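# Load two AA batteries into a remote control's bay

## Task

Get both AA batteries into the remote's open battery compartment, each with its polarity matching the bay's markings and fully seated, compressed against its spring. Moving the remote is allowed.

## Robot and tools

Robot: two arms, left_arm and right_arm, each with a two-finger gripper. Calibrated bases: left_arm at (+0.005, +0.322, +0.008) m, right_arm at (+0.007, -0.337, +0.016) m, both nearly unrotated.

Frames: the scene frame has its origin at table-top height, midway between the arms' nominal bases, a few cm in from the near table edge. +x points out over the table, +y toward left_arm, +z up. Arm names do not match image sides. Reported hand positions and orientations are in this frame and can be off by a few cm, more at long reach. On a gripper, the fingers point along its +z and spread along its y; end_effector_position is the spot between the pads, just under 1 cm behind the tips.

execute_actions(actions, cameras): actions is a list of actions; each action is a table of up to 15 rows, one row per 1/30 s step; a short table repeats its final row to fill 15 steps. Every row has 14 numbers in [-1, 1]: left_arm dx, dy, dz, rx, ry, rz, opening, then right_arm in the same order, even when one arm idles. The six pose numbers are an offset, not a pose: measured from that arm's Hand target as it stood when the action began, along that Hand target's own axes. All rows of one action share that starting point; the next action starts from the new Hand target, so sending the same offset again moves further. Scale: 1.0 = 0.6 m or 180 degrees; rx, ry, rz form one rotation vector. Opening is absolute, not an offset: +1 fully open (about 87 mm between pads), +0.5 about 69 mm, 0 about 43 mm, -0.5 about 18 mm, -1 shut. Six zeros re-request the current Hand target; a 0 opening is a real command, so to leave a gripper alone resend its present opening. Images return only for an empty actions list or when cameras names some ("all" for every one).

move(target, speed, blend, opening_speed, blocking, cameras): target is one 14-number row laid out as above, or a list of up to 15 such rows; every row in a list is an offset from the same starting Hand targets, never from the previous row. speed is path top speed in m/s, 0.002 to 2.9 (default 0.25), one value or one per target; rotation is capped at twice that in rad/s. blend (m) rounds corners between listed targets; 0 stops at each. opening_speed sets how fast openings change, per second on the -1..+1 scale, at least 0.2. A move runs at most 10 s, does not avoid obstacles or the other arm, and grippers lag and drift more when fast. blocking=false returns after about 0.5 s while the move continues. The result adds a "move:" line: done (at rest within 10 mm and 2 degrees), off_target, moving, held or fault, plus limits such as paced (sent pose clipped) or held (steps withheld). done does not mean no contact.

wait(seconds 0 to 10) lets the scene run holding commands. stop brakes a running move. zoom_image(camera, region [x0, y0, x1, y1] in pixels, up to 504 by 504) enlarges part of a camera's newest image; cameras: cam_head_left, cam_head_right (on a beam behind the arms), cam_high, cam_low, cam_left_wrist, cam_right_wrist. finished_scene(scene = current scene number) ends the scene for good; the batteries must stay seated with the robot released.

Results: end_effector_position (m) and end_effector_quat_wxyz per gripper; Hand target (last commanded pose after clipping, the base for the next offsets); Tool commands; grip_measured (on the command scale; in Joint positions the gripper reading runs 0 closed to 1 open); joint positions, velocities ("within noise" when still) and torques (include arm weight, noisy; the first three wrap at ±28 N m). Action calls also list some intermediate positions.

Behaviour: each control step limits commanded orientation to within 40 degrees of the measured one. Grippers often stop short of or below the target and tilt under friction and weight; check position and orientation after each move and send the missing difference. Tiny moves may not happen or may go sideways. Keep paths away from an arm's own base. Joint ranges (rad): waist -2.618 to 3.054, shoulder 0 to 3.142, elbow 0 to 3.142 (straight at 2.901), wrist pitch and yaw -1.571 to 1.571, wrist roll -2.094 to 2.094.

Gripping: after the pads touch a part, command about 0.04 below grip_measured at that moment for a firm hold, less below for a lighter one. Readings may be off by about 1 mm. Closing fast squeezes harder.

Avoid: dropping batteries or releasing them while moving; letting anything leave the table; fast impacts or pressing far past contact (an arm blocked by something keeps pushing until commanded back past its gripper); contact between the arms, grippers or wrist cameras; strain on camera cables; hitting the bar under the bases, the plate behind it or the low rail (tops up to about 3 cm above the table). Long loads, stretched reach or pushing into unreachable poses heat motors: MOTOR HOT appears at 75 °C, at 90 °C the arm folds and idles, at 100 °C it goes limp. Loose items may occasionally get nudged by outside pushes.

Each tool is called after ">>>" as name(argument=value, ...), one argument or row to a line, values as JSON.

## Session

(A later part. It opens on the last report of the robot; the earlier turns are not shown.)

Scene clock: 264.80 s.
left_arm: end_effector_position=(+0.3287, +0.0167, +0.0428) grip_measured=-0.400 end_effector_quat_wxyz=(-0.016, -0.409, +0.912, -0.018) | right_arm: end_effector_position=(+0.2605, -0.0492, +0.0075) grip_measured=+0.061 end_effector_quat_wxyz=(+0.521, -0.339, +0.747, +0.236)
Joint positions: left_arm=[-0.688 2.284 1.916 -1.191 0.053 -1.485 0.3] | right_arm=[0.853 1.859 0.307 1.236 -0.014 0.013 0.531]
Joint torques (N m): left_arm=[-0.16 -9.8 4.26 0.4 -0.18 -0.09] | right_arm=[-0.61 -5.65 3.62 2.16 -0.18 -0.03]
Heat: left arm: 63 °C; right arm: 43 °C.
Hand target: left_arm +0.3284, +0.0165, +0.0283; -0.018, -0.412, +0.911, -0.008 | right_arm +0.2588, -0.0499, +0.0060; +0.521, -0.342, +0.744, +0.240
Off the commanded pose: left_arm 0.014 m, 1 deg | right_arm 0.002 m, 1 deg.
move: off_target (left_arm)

>>> move(
  target=[0, 0, 0.0067, 0, 0, 0, -0.4, 0, 0, 0, 0, 0, 0, -0.08],
  speed=0.05,
)

>>> move(
  target=[0, 0, 0, 0, 0, 0, -0.7, 0, 0, 0, 0, 0, 0, -0.08],
  opening_speed=0.5,
  cameras=["cam_left_wrist", "cam_right_wrist"],
)

>>> zoom_image(
  camera="cam_left_wrist",
  region=[230, 90, 430, 340],
)

>>> zoom_image(
  camera="cam_right_wrist",
  region=[250, 0, 410, 120],
)

Scene clock: 266.03 s.
left_arm: end_effector_position=(+0.3283, +0.0164, +0.0420) grip_measured=-0.400 end_effector_quat_wxyz=(-0.017, -0.409, +0.912, -0.018) | right_arm: end_effector_position=(+0.2605, -0.0492, +0.0075) grip_measured=+0.061 end_effector_quat_wxyz=(+0.521, -0.339, +0.747, +0.236)
Joint positions: left_arm=[-0.688 2.284 1.913 -1.187 0.055 -1.485 0.3] | right_arm=[0.853 1.859 0.307 1.236 -0.014 0.013 0.531]
Joint torques (N m): left_arm=[-0.18 -9.8 3.32 0.47 -0.23 -0.13] | right_arm=[-0.61 -5.65 3.63 2.17 -0.18 -0.04]
Heat: left arm: 63 °C; right arm: 43 °C.
Hand target: left_arm +0.3283, +0.0164, +0.0243; -0.018, -0.412, +0.911, -0.008 | right_arm +0.2588, -0.0499, +0.0060; +0.521, -0.342, +0.744, +0.240
Off the commanded pose: left_arm 0.018 m, 1 deg | right_arm 0.002 m, 1 deg.
move: off_target (left_arm)

Scene clock: 266.83 s.
left_arm: end_effector_position=(+0.3289, +0.0156, +0.0408) grip_measured=-0.610 end_effector_quat_wxyz=(-0.017, -0.410, +0.912, -0.021) | right_arm: end_effector_position=(+0.2605, -0.0492, +0.0075) grip_measured=+0.061 end_effector_quat_wxyz=(+0.521, -0.339, +0.747, +0.236)
Joint positions: left_arm=[-0.688 2.284 1.907 -1.177 0.057 -1.486 0.195] | right_arm=[0.853 1.859 0.307 1.236 -0.014 0.013 0.531]
Joint torques (N m): left_arm=[-0.28 -9.76 3.81 0.45 -0.13 -0.18] | right_arm=[-0.62 -5.67 3.63 2.16 -0.17 -0.04]
Heat: left arm: 62 °C; right arm: 43 °C.
Hand target: left_arm +0.3283, +0.0164, +0.0243; -0.018, -0.412, +0.911, -0.008 | right_arm +0.2588, -0.0499, +0.0060; +0.521, -0.342, +0.744, +0.240
Off the commanded pose: left_arm 0.016 m, 1 deg | right_arm 0.002 m, 1 deg.
move: off_target (left_arm)
camera_calibration:
cam_left_wrist: T_world_to_cam=[[0.748711, -0.662821, 0.0100194, -0.235966], [-0.408058, -0.448918, 0.79496, 0.132377], [-0.522419, -0.599284, -0.606579, 0.351948], [0, 0, 0, 1]] pos_world=[0.414552, 0.11394, 0.110614]
cam_right_wrist: T_world_to_cam=[[0.744132, -0.667966, 0.00942796, -0.229533], [-0.6293, -0.705653, -0.325631, 0.152878], [0.224163, 0.23638, -0.94545, 0.104198], [0, 0, 0, 1]] pos_world=[0.243651, -0.0700716, 0.15046]
Images, in order (width x height): cam_left_wrist 672x504, cam_right_wrist 672x504.

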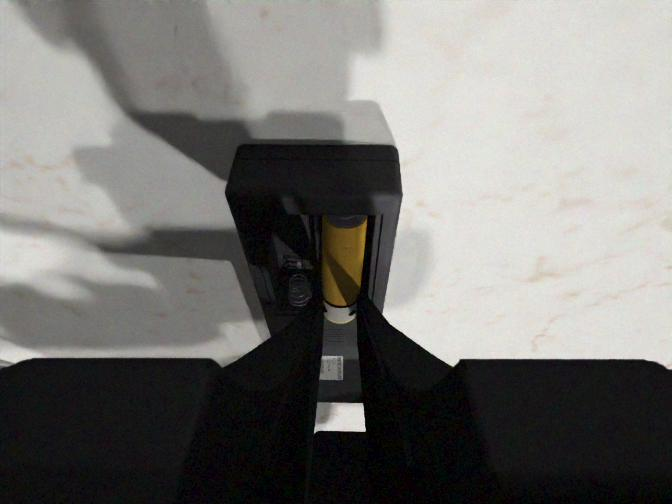

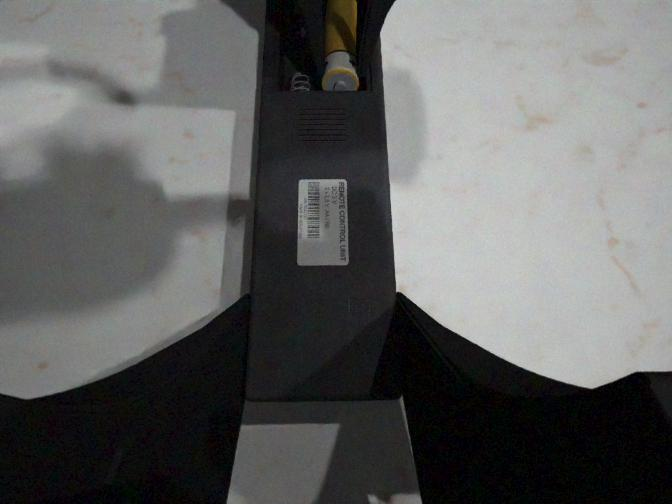

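Scaled by 2.016 from the camera's 672x504 image, which has a finer 960x720 frame.

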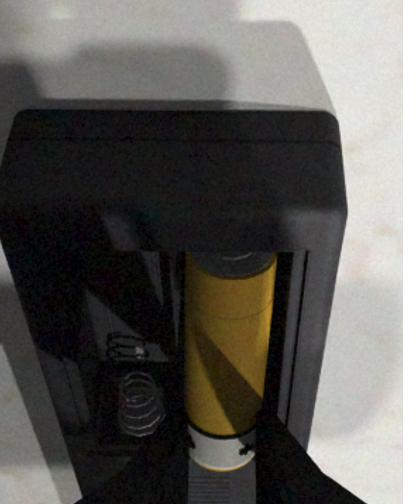

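Scaled by 3.150 from the camera's 672x504 image, which has a finer 960x720 frame.

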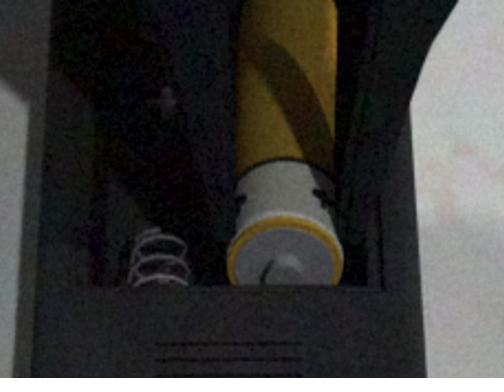

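>>> move(
  target=[-0.008, -0.012, 0, 0, 0, 0, -0.7, 0, 0, 0, 0, 0, 0, -0.08],
  speed=0.05,
  cameras=["cam_left_wrist", "cam_right_wrist"],
)

>>> zoom_image(
  camera="cam_left_wrist",
  region=[230, 90, 430, 340],
)

>>> zoom_image(
  camera="cam_right_wrist",
  region=[250, 0, 410, 120],
)

Scene clock: 268.37 s.
left_arm: end_effector_position=(+0.3293, +0.0153, +0.0406) grip_measured=-0.610 end_effector_quat_wxyz=(-0.020, -0.407, +0.913, -0.015) | right_arm: end_effector_position=(+0.2605, -0.0492, +0.0075) grip_measured=+0.061 end_effector_quat_wxyz=(+0.521, -0.339, +0.747, +0.236)
Joint positions: left_arm=[-0.688 2.3 1.934 -1.2 0.057 -1.48 0.195] | right_arm=[0.853 1.859 0.307 1.236 -0.014 0.013 0.531]
Joint torques (N m): left_arm=[0.43 -8.47 6.26 0.38 -0.23 -0.11] | right_arm=[-0.61 -5.67 3.62 2.16 -0.18 -0.04]
Heat: left arm: 62 °C; right arm: 43 °C.
Hand target: left_arm +0.3369, +0.0152, +0.0240; -0.018, -0.412, +0.911, -0.008 | right_arm +0.2588, -0.0499, +0.0060; +0.521, -0.342, +0.744, +0.240
Off the commanded pose: left_arm 0.018 m, 1 deg | right_arm 0.002 m, 1 deg.
move: off_target (left_arm)
camera_calibration:
cam_left_wrist: T_world_to_cam=[[0.744514, -0.667605, -0.00148887, -0.234483], [-0.403581, -0.451848, 0.795585, 0.131085], [-0.53181, -0.591723, -0.60584, 0.354797], [0, 0, 0, 1]] pos_world=[0.416163, 0.11263, 0.110312]
cam_right_wrist: T_world_to_cam=[[0.744132, -0.667966, 0.00942796, -0.229533], [-0.6293, -0.705653, -0.325631, 0.152878], [0.224163, 0.23638, -0.94545, 0.104198], [0, 0, 0, 1]] pos_world=[0.243651, -0.0700716, 0.15046]
Images, in order (width x height): cam_left_wrist 672x504, cam_right_wrist 672x504.

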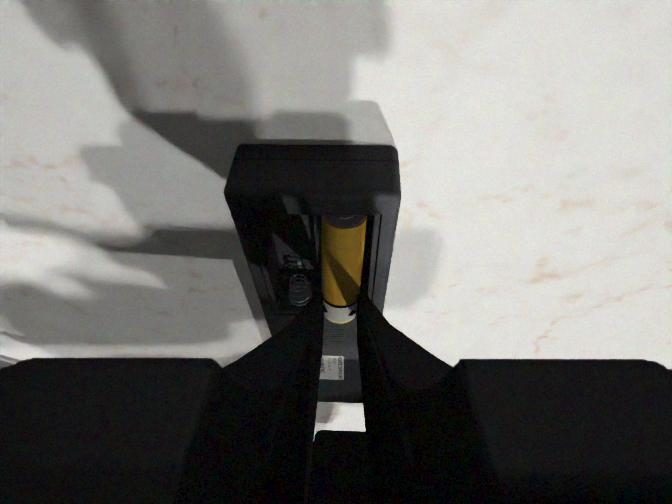

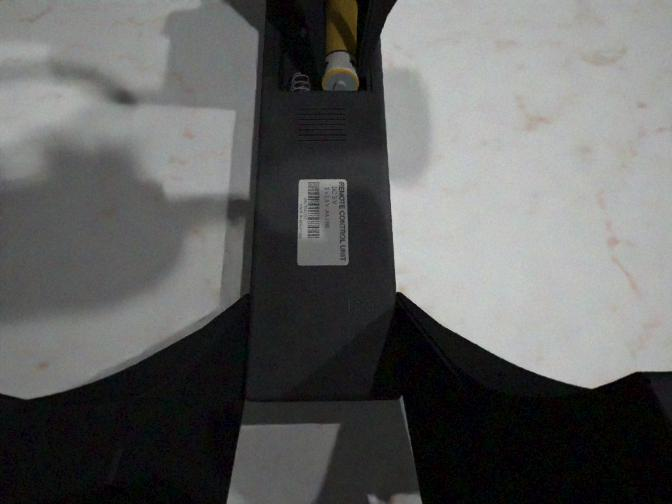

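Scaled by 2.016 from the camera's 672x504 image, which has a finer 960x720 frame.

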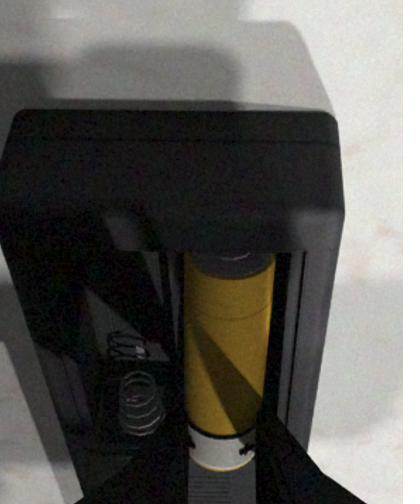

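Scaled by 3.150 from the camera's 672x504 image, which has a finer 960x720 frame.

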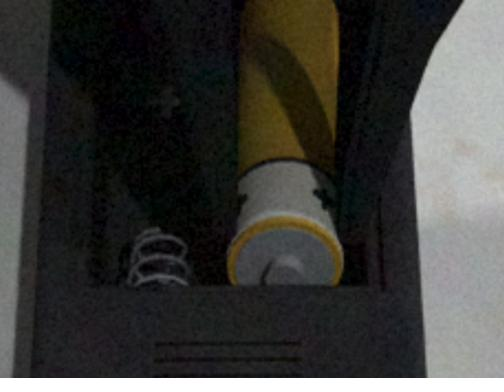

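>>> move(
  target=[-0.004, -0.012, -0.012, 0, 0, 0, -0.7, 0, 0, 0, 0, 0, 0, -0.08],
  speed=0.05,
  cameras=["cam_left_wrist", "cam_right_wrist"],
)

>>> zoom_image(
  camera="cam_left_wrist",
  region=[230, 90, 430, 340],
)

>>> zoom_image(
  camera="cam_right_wrist",
  region=[250, 0, 410, 120],
)

Scene clock: 269.63 s.
left_arm: end_effector_position=(+0.3306, +0.0156, +0.0411) grip_measured=-0.613 end_effector_quat_wxyz=(-0.028, -0.406, +0.914, -0.001) | right_arm: end_effector_position=(+0.2605, -0.0492, +0.0075) grip_measured=+0.061 end_effector_quat_wxyz=(+0.521, -0.339, +0.747, +0.236)
Joint positions: left_arm=[-0.686 2.342 2.008 -1.264 0.057 -1.474 0.193] | right_arm=[0.853 1.859 0.307 1.236 -0.014 0.013 0.531]
Joint torques (N m): left_arm=[0.4 -9.46 7.15 0.42 -0.19 -0.11] | right_arm=[-0.62 -5.65 3.62 2.17 -0.18 -0.03]
Heat: left arm: 62 °C; right arm: 43 °C.
Hand target: left_arm +0.3441, +0.0124, +0.0312; -0.018, -0.412, +0.911, -0.009 | right_arm +0.2588, -0.0499, +0.0060; +0.521, -0.342, +0.744, +0.240
Off the commanded pose: left_arm 0.017 m, 2 deg | right_arm 0.002 m, 1 deg.
move: off_target (left_arm)
camera_calibration:
cam_left_wrist: T_world_to_cam=[[0.741684, -0.669912, -0.0334964, -0.233033], [-0.384666, -0.465727, 0.796951, 0.125165], [-0.549487, -0.578201, -0.603115, 0.361559], [0, 0, 0, 1]] pos_world=[0.419656, 0.111235, 0.110505]
cam_right_wrist: T_world_to_cam=[[0.744132, -0.667966, 0.00942796, -0.229533], [-0.6293, -0.705653, -0.325631, 0.152878], [0.224163, 0.23638, -0.94545, 0.104198], [0, 0, 0, 1]] pos_world=[0.243651, -0.0700716, 0.15046]
Images, in order (width x height): cam_left_wrist 672x504, cam_right_wrist 672x504.

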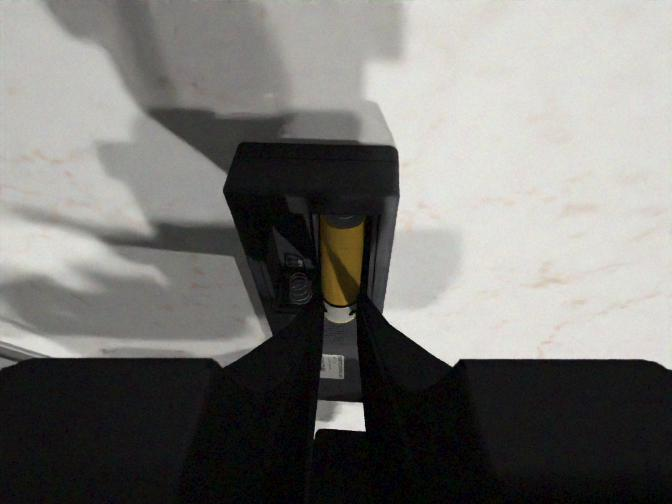

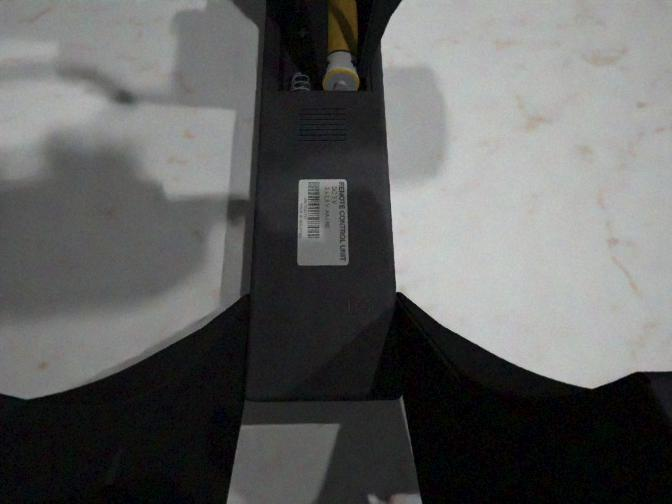

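Scaled by 2.016 from the camera's 672x504 image, which has a finer 960x720 frame.

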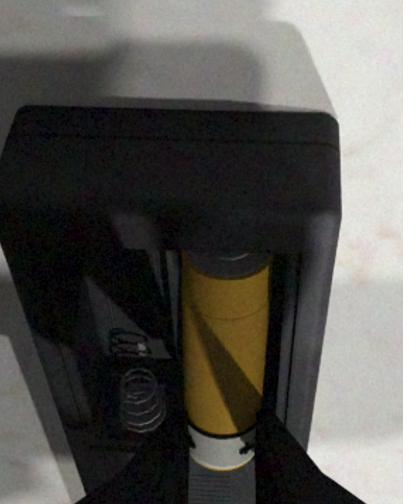

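Scaled by 3.150 from the camera's 672x504 image, which has a finer 960x720 frame.

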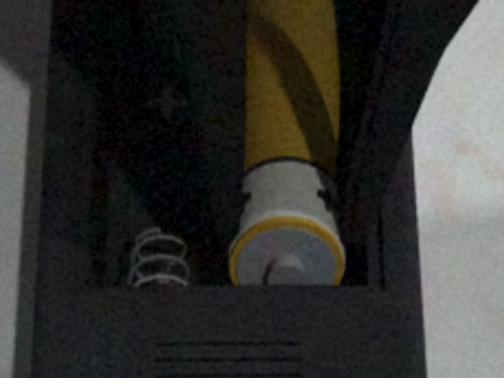

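>>> move(
  target=[-0.004, -0.015, 0.0, 0, 0, 0, -0.7, 0, 0, 0, 0, 0, 0, -0.08],
  speed=0.05,
  cameras=["cam_left_wrist", "cam_right_wrist"],
)

>>> zoom_image(
  camera="cam_right_wrist",
  region=[250, 0, 410, 120],
)

Scene clock: 270.83 s.
left_arm: end_effector_position=(+0.3342, +0.0126, +0.0413) grip_measured=-0.615 end_effector_quat_wxyz=(-0.033, -0.403, +0.914, +0.005) | right_arm: end_effector_position=(+0.2610, -0.0496, +0.0075) grip_measured=+0.061 end_effector_quat_wxyz=(+0.522, -0.338, +0.747, +0.235)
Joint positions: left_arm=[-0.686 2.388 2.088 -1.315 0.059 -1.469 0.193] | right_arm=[0.851 1.859 0.307 1.236 -0.013 0.013 0.531]
Joint torques (N m): left_arm=[0.76 -9.88 7.49 0.59 -0.2 -0.13] | right_arm=[-0.46 -5.67 3.62 2.16 -0.18 -0.04]
Heat: left arm: 62 °C; right arm: 43 °C.
Hand target: left_arm +0.3524, +0.0083, +0.0311; -0.018, -0.412, +0.911, -0.008 | right_arm +0.2588, -0.0499, +0.0060; +0.521, -0.342, +0.744, +0.240
Off the commanded pose: left_arm 0.021 m, 3 deg | right_arm 0.003 m, 1 deg.
move: off_target (left_arm)
camera_calibration:
cam_left_wrist: T_world_to_cam=[[0.737862, -0.673094, -0.0500426, -0.235654], [-0.375144, -0.470616, 0.798616, 0.121849], [-0.561095, -0.570495, -0.599757, 0.365477], [0, 0, 0, 1]] pos_world=[0.424659, 0.10723, 0.110094]
cam_right_wrist: T_world_to_cam=[[0.74287, -0.669366, 0.00966896, -0.229926], [-0.630576, -0.704523, -0.32561, 0.153237], [0.224765, 0.235789, -0.945455, 0.104014], [0, 0, 0, 1]] pos_world=[0.244054, -0.0704716, 0.150459]
Images, in order (width x height): cam_left_wrist 672x504, cam_right_wrist 672x504.

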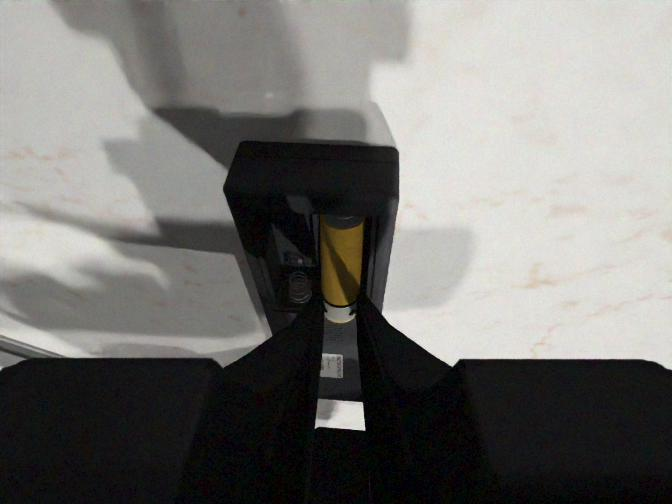

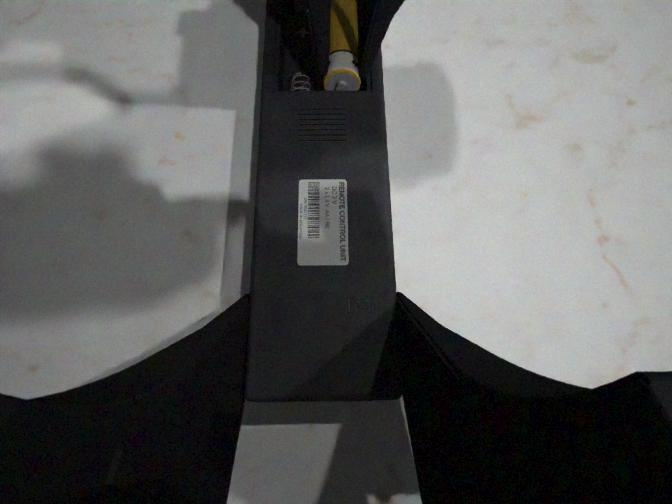

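Scaled by 3.150 from the camera's 672x504 image, which has a finer 960x720 frame.

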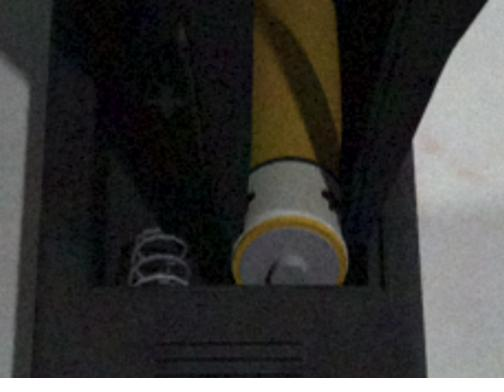

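>>> move(
  target=[
    [0, 0.02, 0, 0, 0, 0, -0.7, 0, 0, 0, 0, 0, 0, -0.08],
    [0, 0.02, 0, 0, 0, 0, -0.4, 0, 0, 0, 0, 0, 0, -0.08],
    [0.01, 0.02, -0.06, 0, 0, 0, -0.4, 0, 0, 0, 0, 0, 0, -0.08],
  ],
  speed=0.1,
  opening_speed=0.6,
  cameras=["cam_left_wrist", "cam_right_wrist"],
)

>>> zoom_image(
  camera="cam_left_wrist",
  region=[230, 90, 430, 340],
)

>>> zoom_image(
  camera="cam_right_wrist",
  region=[250, 0, 410, 120],
)

Scene clock: 275.73 s.
left_arm: end_effector_position=(+0.3362, +0.0138, +0.0566) grip_measured=-0.400 end_effector_quat_wxyz=(-0.032, -0.410, +0.912, -0.003) | right_arm: end_effector_position=(+0.2610, -0.0496, +0.0075) grip_measured=+0.061 end_effector_quat_wxyz=(+0.522, -0.338, +0.747, +0.235)
Joint positions: left_arm=[-0.678 2.367 2.11 -1.343 0.066 -1.475 0.3] | right_arm=[0.851 1.859 0.307 1.236 -0.013 0.013 0.531]
Joint torques (N m): left_arm=[-0.23 -13.45 7.42 -0.07 -0.28 -0.17] | right_arm=[-0.46 -5.64 3.62 2.16 -0.18 -0.04]
Heat: left arm: 63 °C; right arm: 43 °C.
Hand target: left_arm +0.3404, +0.0129, +0.0673; -0.018, -0.412, +0.911, -0.008 | right_arm +0.2588, -0.0499, +0.0060; +0.521, -0.342, +0.744, +0.240
Off the commanded pose: left_arm 0.011 m, 2 deg | right_arm 0.003 m, 1 deg.
move: off_target (left_arm); target 2's new opening was sent with left_arm's hand 0.014 m and 2 deg from that target
camera_calibration:
cam_left_wrist: T_world_to_cam=[[0.747741, -0.66309, -0.0345624, -0.239895], [-0.375111, -0.464802, 0.802029, 0.110598], [-0.547882, -0.586746, -0.596284, 0.372084], [0, 0, 0, 1]] pos_world=[0.424724, 0.110653, 0.124874]
cam_right_wrist: T_world_to_cam=[[0.74287, -0.669366, 0.00966896, -0.229926], [-0.630576, -0.704523, -0.32561, 0.153237], [0.224765, 0.235789, -0.945455, 0.104014], [0, 0, 0, 1]] pos_world=[0.244054, -0.0704716, 0.150459]
Images, in order (width x height): cam_left_wrist 672x504, cam_right_wrist 672x504.

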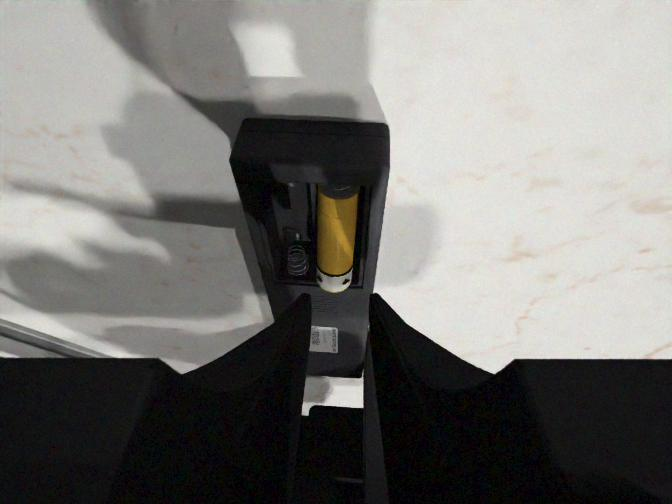

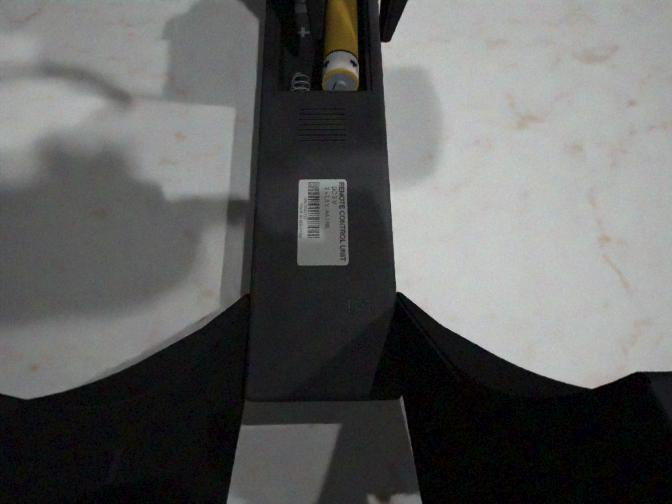

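Scaled by 2.016 from the camera's 672x504 image, which has a finer 960x720 frame.

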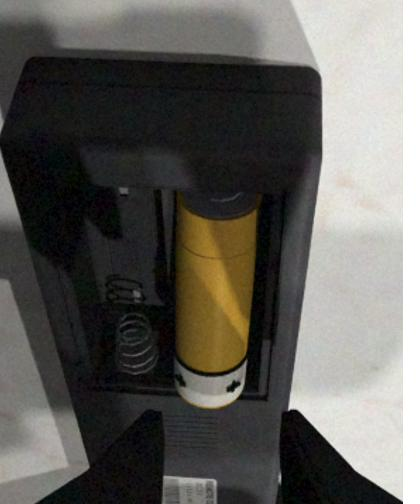

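Scaled by 3.150 from the camera's 672x504 image, which has a finer 960x720 frame.

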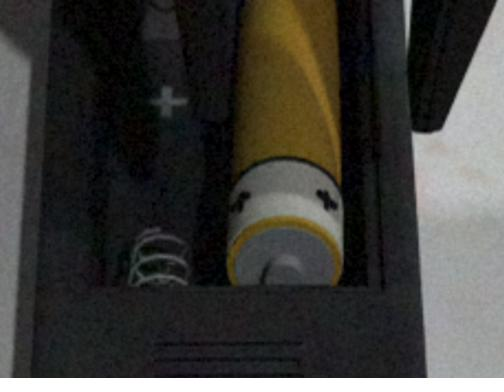

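>>> move(
  target=[0.011, 0.0097, 0.0613, 0, 0, 0, -0.4, 0, 0, 0, 0, 0, 0, -0.08],
  speed=0.08,
  cameras=["cam_left_wrist"],
)

Scene clock: 278.37 s.
left_arm: end_effector_position=(+0.3301, +0.0154, +0.0407) grip_measured=-0.400 end_effector_quat_wxyz=(-0.030, -0.413, +0.910, -0.006) | right_arm: end_effector_position=(+0.2610, -0.0496, +0.0075) grip_measured=+0.061 end_effector_quat_wxyz=(+0.522, -0.338, +0.747, +0.235)
Joint positions: left_arm=[-0.684 2.33 1.983 -1.245 0.066 -1.487 0.3] | right_arm=[0.851 1.859 0.307 1.236 -0.013 0.013 0.531]
Joint torques (N m): left_arm=[-1.29 -12.14 2.74 0.64 -0.27 -0.15] | right_arm=[-0.46 -5.67 3.6 2.16 -0.18 -0.04]
Heat: left arm: 64 °C; right arm: 44 °C.
Hand target: left_arm +0.3307, +0.0106, +0.0307; -0.018, -0.412, +0.911, -0.008 | right_arm +0.2588, -0.0499, +0.0060; +0.521, -0.342, +0.744, +0.240
Off the commanded pose: left_arm 0.011 m, 1 deg | right_arm 0.003 m, 1 deg.
move: off_target (left_arm)
camera_calibration:
cam_left_wrist: T_world_to_cam=[[0.752415, -0.658153, -0.0265863, -0.236763], [-0.377054, -0.46345, 0.8019, 0.122483], [-0.540094, -0.593337, -0.596866, 0.357683], [0, 0, 0, 1]] pos_world=[0.41751, 0.113165, 0.108975]
Images, in order (width x height): cam_left_wrist 672x504.

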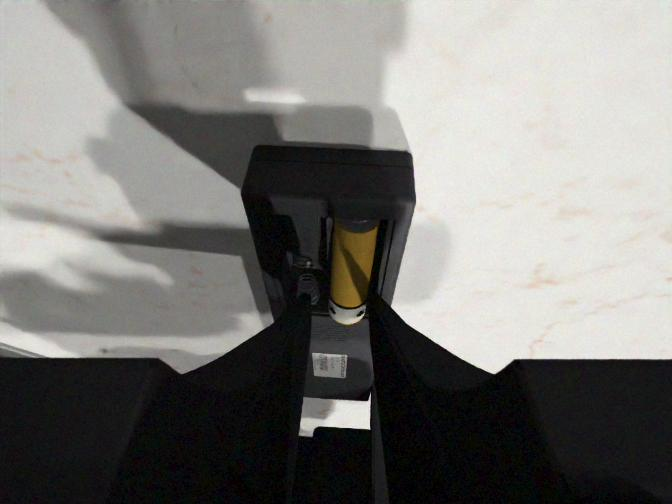

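>>> move(
  target=[0, -0.009, -0.008, 0, 0, 0, -0.4, 0, 0, 0, 0, 0, 0, -0.08],
  speed=0.08,
  cameras=["cam_left_wrist"],
)

Scene clock: 279.50 s.
left_arm: end_effector_position=(+0.3292, +0.0126, +0.0419) grip_measured=-0.400 end_effector_quat_wxyz=(-0.028, -0.410, +0.912, -0.008) | right_arm: end_effector_position=(+0.2610, -0.0496, +0.0075) grip_measured=+0.061 end_effector_quat_wxyz=(+0.522, -0.338, +0.747, +0.235)
Joint positions: left_arm=[-0.691 2.33 1.989 -1.246 0.063 -1.489 0.3] | right_arm=[0.851 1.859 0.307 1.236 -0.013 0.013 0.531]
Joint torques (N m): left_arm=[-0.61 -10.32 7.32 0.27 -0.27 -0.16] | right_arm=[-0.44 -5.67 3.62 2.17 -0.18 -0.04]
Heat: left arm: 64 °C; right arm: 44 °C.
Hand target: left_arm +0.3348, +0.0072, +0.0355; -0.018, -0.412, +0.911, -0.008 | right_arm +0.2588, -0.0499, +0.0060; +0.521, -0.342, +0.744, +0.240
Off the commanded pose: left_arm 0.010 m, 1 deg | right_arm 0.003 m, 1 deg.
move: done
camera_calibration:
cam_left_wrist: T_world_to_cam=[[0.748671, -0.662564, -0.0223825, -0.236743], [-0.383945, -0.460871, 0.800115, 0.122232], [-0.540443, -0.590429, -0.599429, 0.356479], [0, 0, 0, 1]] pos_world=[0.41683, 0.109951, 0.110586]
Images, in order (width x height): cam_left_wrist 672x504.

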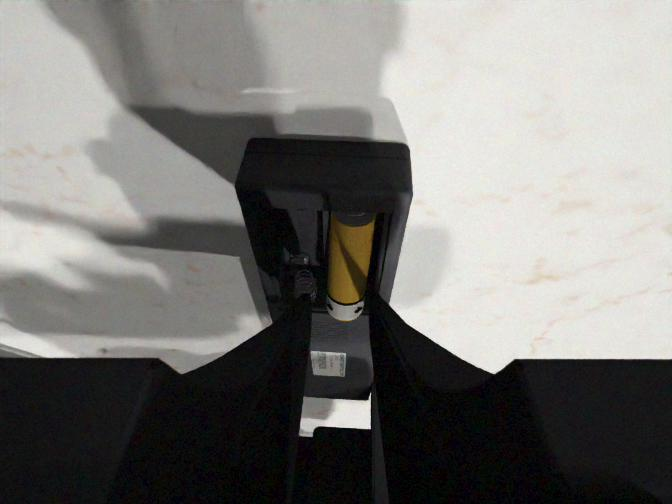

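>>> move(
  target=[0, -0.003, 0.006, 0, 0, 0, -0.7, 0, 0, 0, 0, 0, 0, -0.08],
  opening_speed=0.6,
)

>>> move(
  target=[-0.025, 0, 0.0, 0, -0.01, 0, -0.7, 0, 0, 0, 0, 0, 0, -0.08],
  speed=0.06,
  cameras=["cam_left_wrist", "cam_right_wrist"],
)

>>> zoom_image(
  camera="cam_right_wrist",
  region=[250, 0, 410, 120],
)

Scene clock: 280.60 s.
left_arm: end_effector_position=(+0.3307, +0.0104, +0.0444) grip_measured=-0.699 end_effector_quat_wxyz=(-0.025, -0.411, +0.911, -0.011) | right_arm: end_effector_position=(+0.2610, -0.0496, +0.0075) grip_measured=+0.061 end_effector_quat_wxyz=(+0.522, -0.338, +0.747, +0.235)
Joint positions: left_arm=[-0.693 2.331 2 -1.248 0.063 -1.493 0.151] | right_arm=[0.851 1.859 0.307 1.236 -0.013 0.013 0.531]
Joint torques (N m): left_arm=[-0.53 -9.4 6.48 0.39 -0.21 -0.12] | right_arm=[-0.47 -5.67 3.62 2.17 -0.18 -0.04]
Heat: left arm: 64 °C; right arm: 44 °C.
Hand target: left_arm +0.3362, +0.0059, +0.0321; -0.018, -0.412, +0.911, -0.009 | right_arm +0.2588, -0.0499, +0.0060; +0.521, -0.342, +0.744, +0.240
Off the commanded pose: left_arm 0.014 m, 1 deg | right_arm 0.003 m, 1 deg.
move: off_target (left_arm)

Scene clock: 281.33 s.
left_arm: end_effector_position=(+0.3322, +0.0122, +0.0446) grip_measured=-0.699 end_effector_quat_wxyz=(-0.025, -0.409, +0.912, -0.011) | right_arm: end_effector_position=(+0.2610, -0.0496, +0.0075) grip_measured=+0.061 end_effector_quat_wxyz=(+0.522, -0.338, +0.747, +0.235)
Joint positions: left_arm=[-0.688 2.331 2.001 -1.248 0.062 -1.485 0.15] | right_arm=[0.851 1.859 0.307 1.236 -0.013 0.013 0.531]
Joint torques (N m): left_arm=[0.81 -9.5 7.05 0.35 -0.51 -0.06] | right_arm=[-0.47 -5.65 3.62 2.17 -0.18 -0.04]
Heat: left arm: 64 °C; right arm: 44 °C.
Hand target: left_arm +0.3460, +0.0171, +0.0314; -0.004, -0.412, +0.911, -0.002 | right_arm +0.2588, -0.0499, +0.0060; +0.521, -0.342, +0.744, +0.240
Off the commanded pose: left_arm 0.020 m, 3 deg | right_arm 0.003 m, 1 deg.
move: off_target (left_arm)
camera_calibration:
cam_left_wrist: T_world_to_cam=[[0.748008, -0.663561, -0.0130528, -0.239439], [-0.391076, -0.456565, 0.799129, 0.123365], [-0.536231, -0.592651, -0.601018, 0.358227], [0, 0, 0, 1]] pos_world=[0.419439, 0.109745, 0.113591]
cam_right_wrist: T_world_to_cam=[[0.74287, -0.669366, 0.00966896, -0.229926], [-0.630576, -0.704523, -0.32561, 0.153237], [0.224765, 0.235789, -0.945455, 0.104014], [0, 0, 0, 1]] pos_world=[0.244054, -0.0704716, 0.150459]
Images, in order (width x height): cam_left_wrist 672x504, cam_right_wrist 672x504.

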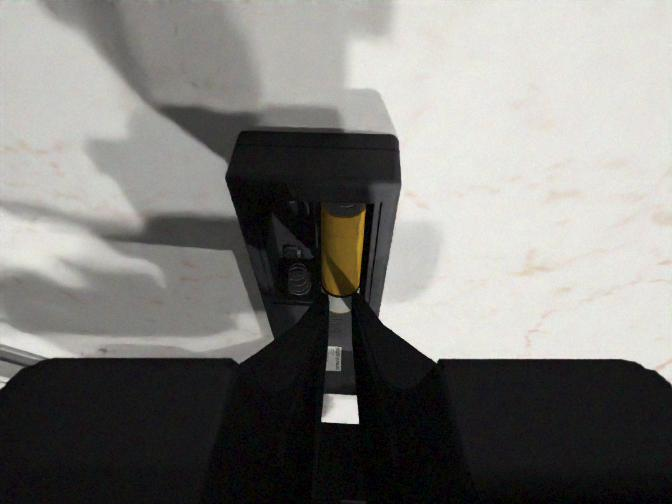

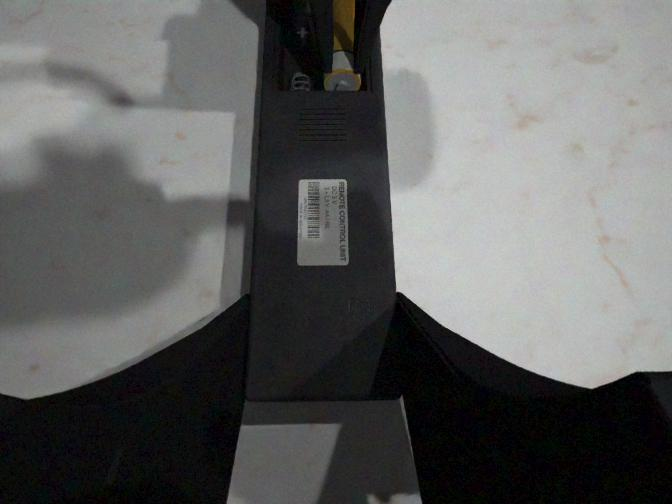

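Scaled by 3.150 from the camera's 672x504 image, which has a finer 960x720 frame.

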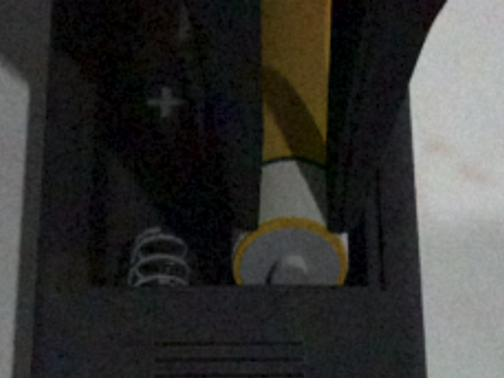

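>>> zoom_image(
  camera="cam_right_wrist",
  region=[310, 50, 390, 110],
)

Scaled by 6.300 from the camera's 672x504 image, which has a finer 960x720 frame.

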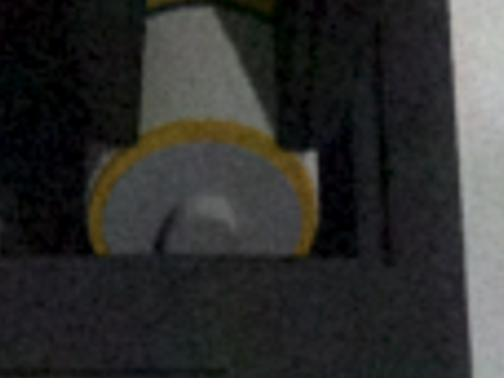

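>>> move(
  target=[
    [0.02, 0.0122, 0, 0, 0, 0, -0.45, 0, 0, 0, 0, 0, 0, -0.08],
    [0.02, 0.0122, -0.065, 0, 0, 0, -0.45, 0, 0, 0, 0, 0, 0, -0.08],
    [0.055, 0.0122, -0.065, 0, 0, 0, -1, 0, 0, 0, 0, 0, 0, -0.08],
  ],
  speed=0.1,
  opening_speed=1.0,
  cameras=["cam_left_wrist", "cam_right_wrist"],
)

>>> zoom_image(
  camera="cam_left_wrist",
  region=[230, 90, 430, 340],
)

Scene clock: 292.83 s.
left_arm: end_effector_position=(+0.3137, -0.0037, +0.0601) grip_measured=-0.972 end_effector_quat_wxyz=(-0.016, -0.407, +0.913, +0.004) | right_arm: end_effector_position=(+0.2613, -0.0499, +0.0075) grip_measured=+0.061 end_effector_quat_wxyz=(+0.522, -0.338, +0.747, +0.235)
Joint positions: left_arm=[-0.752 2.329 2.066 -1.332 0.033 -1.543 0.014] | right_arm=[0.851 1.859 0.307 1.236 -0.012 0.013 0.531]
Joint torques (N m): left_arm=[0.32 -13.55 6.72 0 -0.24 -0.16] | right_arm=[-0.42 -5.67 3.6 2.16 -0.2 -0.04]
Heat: left arm: 65 °C; right arm: 44 °C.
Hand target: left_arm +0.3189, -0.0026, +0.0706; -0.004, -0.412, +0.911, -0.002 | right_arm +0.2588, -0.0499, +0.0060; +0.521, -0.342, +0.744, +0.240
Off the commanded pose: left_arm 0.012 m, 2 deg | right_arm 0.003 m, 1 deg.
move: off_target (left_arm); target 3's new opening was sent with left_arm's hand 0.012 m and 2 deg from that target
camera_calibration:
cam_left_wrist: T_world_to_cam=[[0.743861, -0.667431, -0.0347339, -0.233371], [-0.396593, -0.482646, 0.780876, 0.0992767], [-0.537945, -0.567088, -0.62372, 0.350206], [0, 0, 0, 1]] pos_world=[0.40136, 0.0907538, 0.132802]
cam_right_wrist: T_world_to_cam=[[0.741649, -0.670712, 0.0101621, -0.230083], [-0.631727, -0.703475, -0.325643, 0.153616], [0.225561, 0.235093, -0.945438, 0.103864], [0, 0, 0, 1]] pos_world=[0.244256, -0.0706718, 0.150559]
Images, in order (width x height): cam_left_wrist 672x504, cam_right_wrist 672x504.

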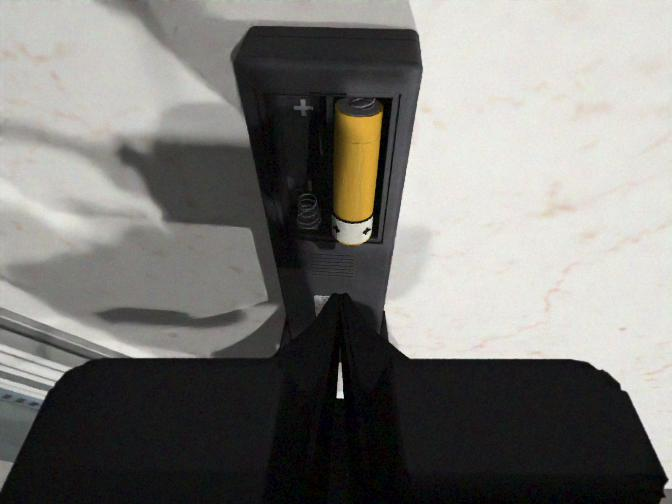

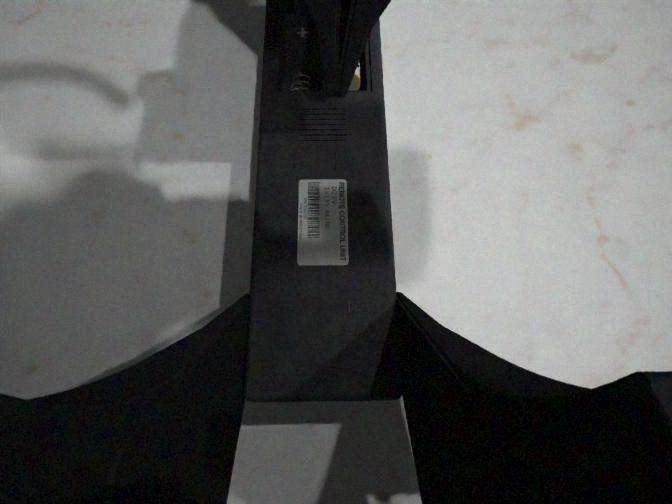

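Scaled by 2.016 from the camera's 672x504 image, which has a finer 960x720 frame.

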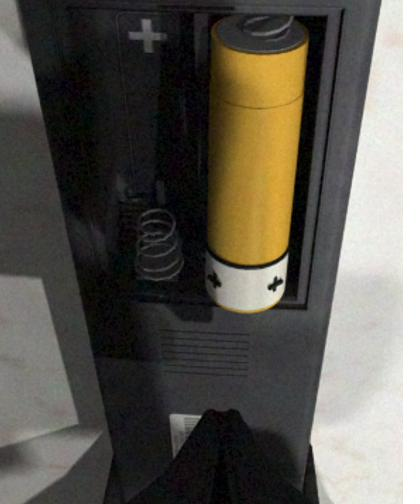

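>>> move(
  target=[0.003, -0.0035, 0.060, 0, 0, 0, -1, 0, 0, 0, 0, 0, 0, -0.08],
  speed=0.08,
  cameras=["cam_left_wrist", "cam_right_wrist"],
)

>>> zoom_image(
  camera="cam_left_wrist",
  region=[230, 90, 430, 340],
)

Scene clock: 294.87 s.
left_arm: end_effector_position=(+0.3141, -0.0037, +0.0421) grip_measured=-0.972 end_effector_quat_wxyz=(-0.015, -0.409, +0.913, +0.002) | right_arm: end_effector_position=(+0.2613, -0.0499, +0.0075) grip_measured=+0.061 end_effector_quat_wxyz=(+0.522, -0.338, +0.747, +0.235)
Joint positions: left_arm=[-0.752 2.329 1.995 -1.256 0.032 -1.547 0.014] | right_arm=[0.851 1.859 0.307 1.236 -0.012 0.013 0.531]
Joint torques (N m): left_arm=[-0.24 -11.85 3.49 0.57 -0.27 -0.19] | right_arm=[-0.43 -5.65 3.62 2.16 -0.2 -0.03]
Heat: left arm: 65 °C; right arm: 44 °C.
Hand target: left_arm +0.3191, -0.0056, +0.0346; -0.004, -0.412, +0.911, -0.002 | right_arm +0.2588, -0.0499, +0.0060; +0.521, -0.342, +0.744, +0.240
Off the commanded pose: left_arm 0.009 m, 1 deg | right_arm 0.003 m, 1 deg.
move: done
camera_calibration:
cam_left_wrist: T_world_to_cam=[[0.746742, -0.664425, -0.0302612, -0.235367], [-0.397486, -0.482286, 0.780644, 0.113728], [-0.533274, -0.570911, -0.624243, 0.3377], [0, 0, 0, 1]] pos_world=[0.40105, 0.0912621, 0.114903]
cam_right_wrist: T_world_to_cam=[[0.741649, -0.670712, 0.0101621, -0.230083], [-0.631727, -0.703475, -0.325643, 0.153616], [0.225561, 0.235093, -0.945438, 0.103864], [0, 0, 0, 1]] pos_world=[0.244256, -0.0706718, 0.150559]
Images, in order (width x height): cam_left_wrist 672x504, cam_right_wrist 672x504.

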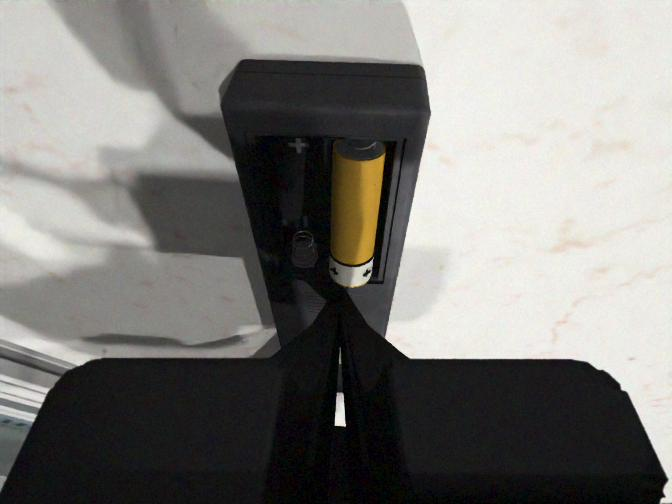

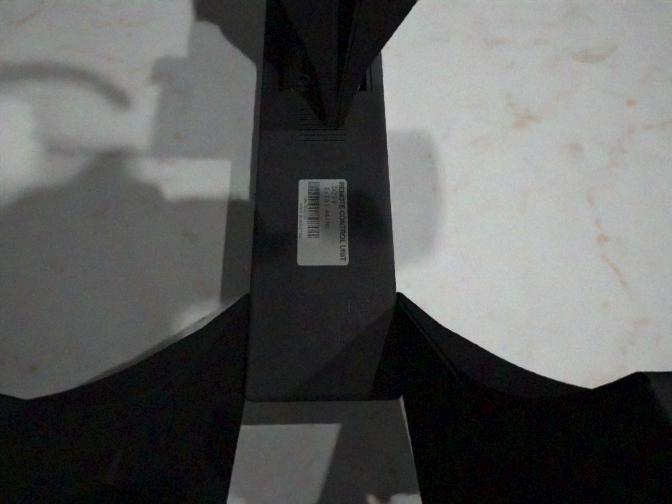

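Scaled by 2.016 from the camera's 672x504 image, which has a finer 960x720 frame.

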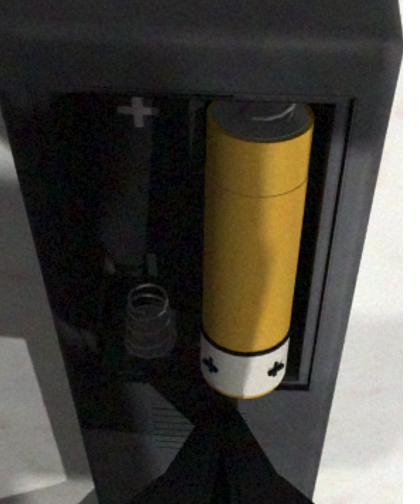

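>>> move(
  target=[0, -0.012, -0.006, 0, 0, 0, -1, 0, 0, 0, 0, 0, 0, -0.08],
  speed=0.08,
  cameras=["cam_left_wrist"],
)

Scene clock: 295.93 s.
left_arm: end_effector_position=(+0.3188, -0.0077, +0.0431) grip_measured=-0.972 end_effector_quat_wxyz=(-0.012, -0.409, +0.912, -0.004) | right_arm: end_effector_position=(+0.2613, -0.0499, +0.0075) grip_measured=+0.061 end_effector_quat_wxyz=(+0.522, -0.338, +0.747, +0.235)
Joint positions: left_arm=[-0.752 2.341 2.021 -1.256 0.032 -1.548 0.014] | right_arm=[0.851 1.859 0.307 1.236 -0.012 0.013 0.531]
Joint torques (N m): left_arm=[-0.12 -10.29 7.61 0.15 -0.25 -0.2] | right_arm=[-0.42 -5.67 3.63 2.16 -0.2 -0.04]
Heat: left arm: 65 °C; right arm: 44 °C.
Hand target: left_arm +0.3245, -0.0103, +0.0383; -0.004, -0.412, +0.911, -0.002 | right_arm +0.2588, -0.0499, +0.0060; +0.521, -0.342, +0.744, +0.240
Off the commanded pose: left_arm 0.008 m, 1 deg | right_arm 0.003 m, 1 deg.
move: done
camera_calibration:
cam_left_wrist: T_world_to_cam=[[0.747673, -0.66386, -0.0165587, -0.242385], [-0.405147, -0.475771, 0.780704, 0.11531], [-0.526156, -0.577003, -0.624682, 0.336233], [0, 0, 0, 1]] pos_world=[0.404853, 0.0879592, 0.116002]
Images, in order (width x height): cam_left_wrist 672x504.

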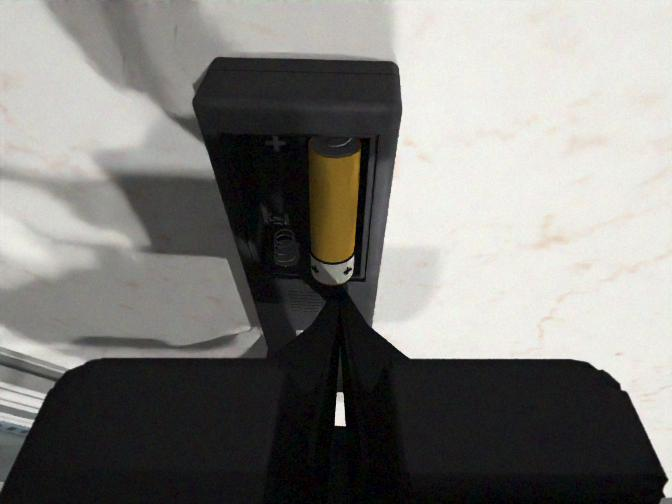

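>>> move(
  target=[-0.010, 0.008, 0, 0, 0, 0, -1, 0, 0, 0, 0, 0, 0, -0.08],
  speed=0.06,
  cameras=["cam_left_wrist"],
)

Scene clock: 297.03 s.
left_arm: end_effector_position=(+0.3209, -0.0066, +0.0431) grip_measured=-0.972 end_effector_quat_wxyz=(-0.011, -0.411, +0.911, -0.005) | right_arm: end_effector_position=(+0.2613, -0.0499, +0.0075) grip_measured=+0.061 end_effector_quat_wxyz=(+0.522, -0.338, +0.747, +0.235)
Joint positions: left_arm=[-0.748 2.341 2.021 -1.253 0.032 -1.548 0.014] | right_arm=[0.851 1.859 0.307 1.236 -0.012 0.013 0.531]
Joint torques (N m): left_arm=[0.43 -12.21 4.03 0.27 -0.23 -0.05] | right_arm=[-0.42 -5.67 3.6 2.17 -0.2 -0.04]
Heat: left arm: 65 °C; right arm: 44 °C.
Hand target: left_arm +0.3250, -0.0026, +0.0383; -0.004, -0.412, +0.911, -0.002 | right_arm +0.2588, -0.0499, +0.0060; +0.521, -0.342, +0.744, +0.240
Off the commanded pose: left_arm 0.007 m, 1 deg | right_arm 0.003 m, 1 deg.
move: done
camera_calibration:
cam_left_wrist: T_world_to_cam=[[0.750996, -0.660163, -0.0138045, -0.244362], [-0.404403, -0.476371, 0.780723, 0.116476], [-0.52198, -0.580737, -0.624724, 0.336645], [0, 0, 0, 1]] pos_world=[0.40634, 0.0896698, 0.116002]
Images, in order (width x height): cam_left_wrist 672x504.

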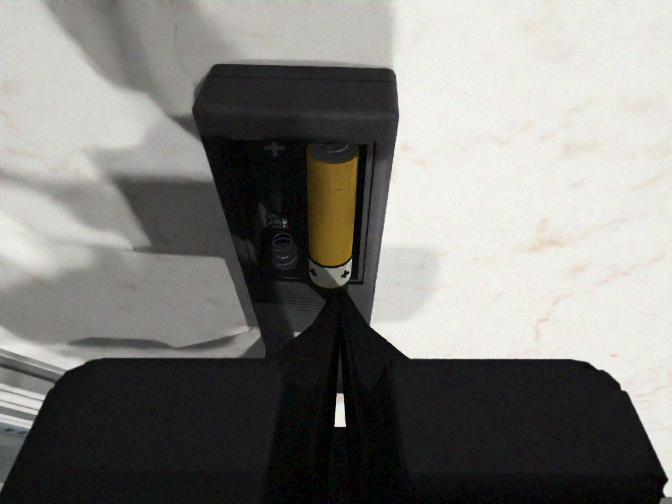

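>>> move(
  target=[0, 0.012, 0, 0, 0, 0, -1, 0, 0, 0, 0, 0, 0, -0.08],
  speed=0.06,
)

Scene clock: 298.13 s.
left_arm: end_effector_position=(+0.3203, -0.0061, +0.0418) grip_measured=-0.972 end_effector_quat_wxyz=(-0.008, -0.411, +0.911, -0.012) | right_arm: end_effector_position=(+0.2613, -0.0499, +0.0075) grip_measured=+0.061 end_effector_quat_wxyz=(+0.522, -0.338, +0.747, +0.235)
Joint positions: left_arm=[-0.748 2.32 1.978 -1.217 0.033 -1.548 0.014] | right_arm=[0.851 1.859 0.307 1.236 -0.012 0.013 0.531]
Joint torques (N m): left_arm=[0.31 -12.9 2.84 0.14 -0.31 0] | right_arm=[-0.44 -5.65 3.62 2.16 -0.2 -0.04]
Heat: left arm: 65 °C; right arm: 44 °C.
Hand target: left_arm +0.3196, +0.0022, +0.0382; -0.004, -0.412, +0.911, -0.002 | right_arm +0.2588, -0.0499, +0.0060; +0.521, -0.342, +0.744, +0.240
Off the commanded pose: left_arm 0.009 m, 1 deg | right_arm 0.003 m, 1 deg.
move: done

>>> move(
  target=[0, 0.008, -0.003, 0, 0, 0, -1, 0, 0, 0, 0, 0, 0, -0.08],
  speed=0.06,
  cameras=["cam_left_wrist"],
)

Scene clock: 299.20 s.
left_arm: end_effector_position=(+0.3195, -0.0056, +0.0419) grip_measured=-0.972 end_effector_quat_wxyz=(-0.006, -0.411, +0.911, -0.018) | right_arm: end_effector_position=(+0.2613, -0.0499, +0.0075) grip_measured=+0.061 end_effector_quat_wxyz=(+0.522, -0.338, +0.747, +0.235)
Joint positions: left_arm=[-0.748 2.301 1.947 -1.192 0.033 -1.548 0.014] | right_arm=[0.851 1.859 0.307 1.236 -0.012 0.013 0.531]
Joint torques (N m): left_arm=[0.59 -13.22 3 0.04 -0.26 0.01] | right_arm=[-0.43 -5.65 3.63 2.16 -0.2 -0.03]
Heat: left arm: 66 °C; right arm: 44 °C.
Hand target: left_arm +0.3160, +0.0054, +0.0401; -0.004, -0.412, +0.911, -0.002 | right_arm +0.2588, -0.0499, +0.0060; +0.521, -0.342, +0.744, +0.240
Off the commanded pose: left_arm 0.012 m, 2 deg | right_arm 0.003 m, 1 deg.
move: off_target (left_arm)
camera_calibration:
cam_left_wrist: T_world_to_cam=[[0.750831, -0.660354, 0.0136125, -0.243762], [-0.420509, -0.462028, 0.780834, 0.122583], [-0.509337, -0.591999, -0.62459, 0.331572], [0, 0, 0, 1]] pos_world=[0.403453, 0.0919582, 0.114698]
Images, in order (width x height): cam_left_wrist 672x504.

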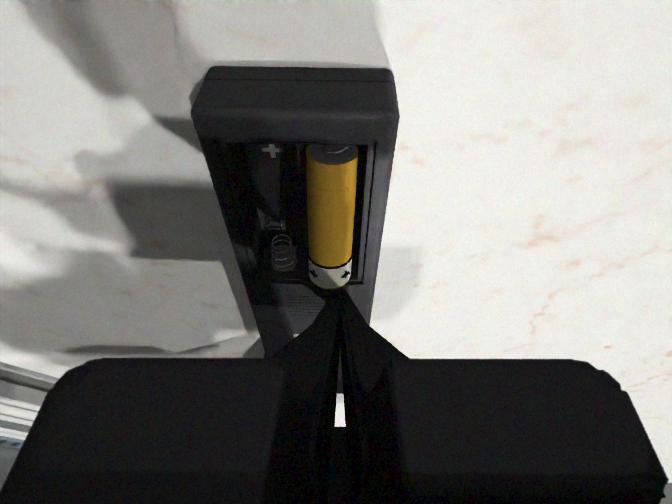

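>>> move(
  target=[
    [0.0167, -0.0098, -0.058, 0, 0, 0, -1, 0, 0, 0, 0, 0, 0, -0.08],
    [0.0167, -0.0098, 0.004, 0, 0, 0, -1, 0, 0, 0, 0, 0, 0, -0.08],
  ],
  speed=0.1,
  cameras=["cam_left_wrist"],
)

Scene clock: 302.73 s.
left_arm: end_effector_position=(+0.3134, -0.0064, +0.0465) grip_measured=-0.972 end_effector_quat_wxyz=(-0.010, -0.410, +0.912, -0.009) | right_arm: end_effector_position=(+0.2613, -0.0499, +0.0075) grip_measured=+0.061 end_effector_quat_wxyz=(+0.522, -0.338, +0.747, +0.235)
Joint positions: left_arm=[-0.758 2.301 1.965 -1.228 0.033 -1.557 0.014] | right_arm=[0.851 1.859 0.307 1.236 -0.012 0.013 0.531]
Joint torques (N m): left_arm=[-0.53 -11.15 4.08 0.28 -0.27 -0.17] | right_arm=[-0.43 -5.67 3.6 2.17 -0.2 -0.03]
Heat: left arm: 66 °C; right arm: 44 °C.
Hand target: left_arm +0.3137, -0.0061, +0.0378; -0.004, -0.412, +0.911, -0.002 | right_arm +0.2588, -0.0499, +0.0060; +0.521, -0.342, +0.744, +0.240
Off the commanded pose: left_arm 0.009 m, 1 deg | right_arm 0.003 m, 1 deg.
move: done
camera_calibration:
cam_left_wrist: T_world_to_cam=[[0.749734, -0.661723, -0.00459057, -0.238597], [-0.410656, -0.470691, 0.780904, 0.112943], [-0.518903, -0.583585, -0.624634, 0.333945], [0, 0, 0, 1]] pos_world=[0.39855, 0.0901613, 0.1193]
Images, in order (width x height): cam_left_wrist 672x504.

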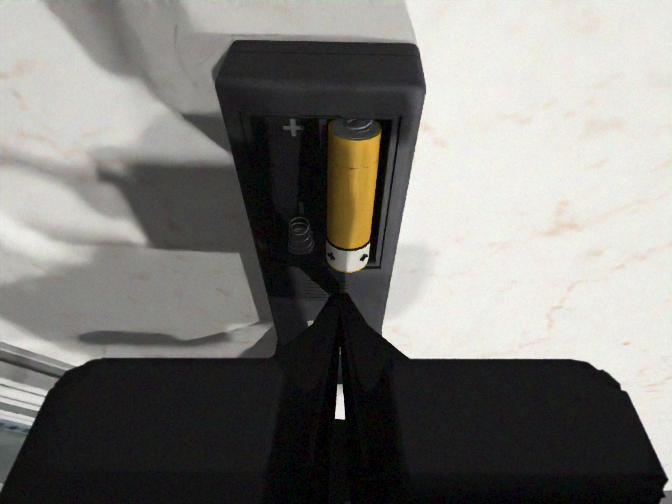

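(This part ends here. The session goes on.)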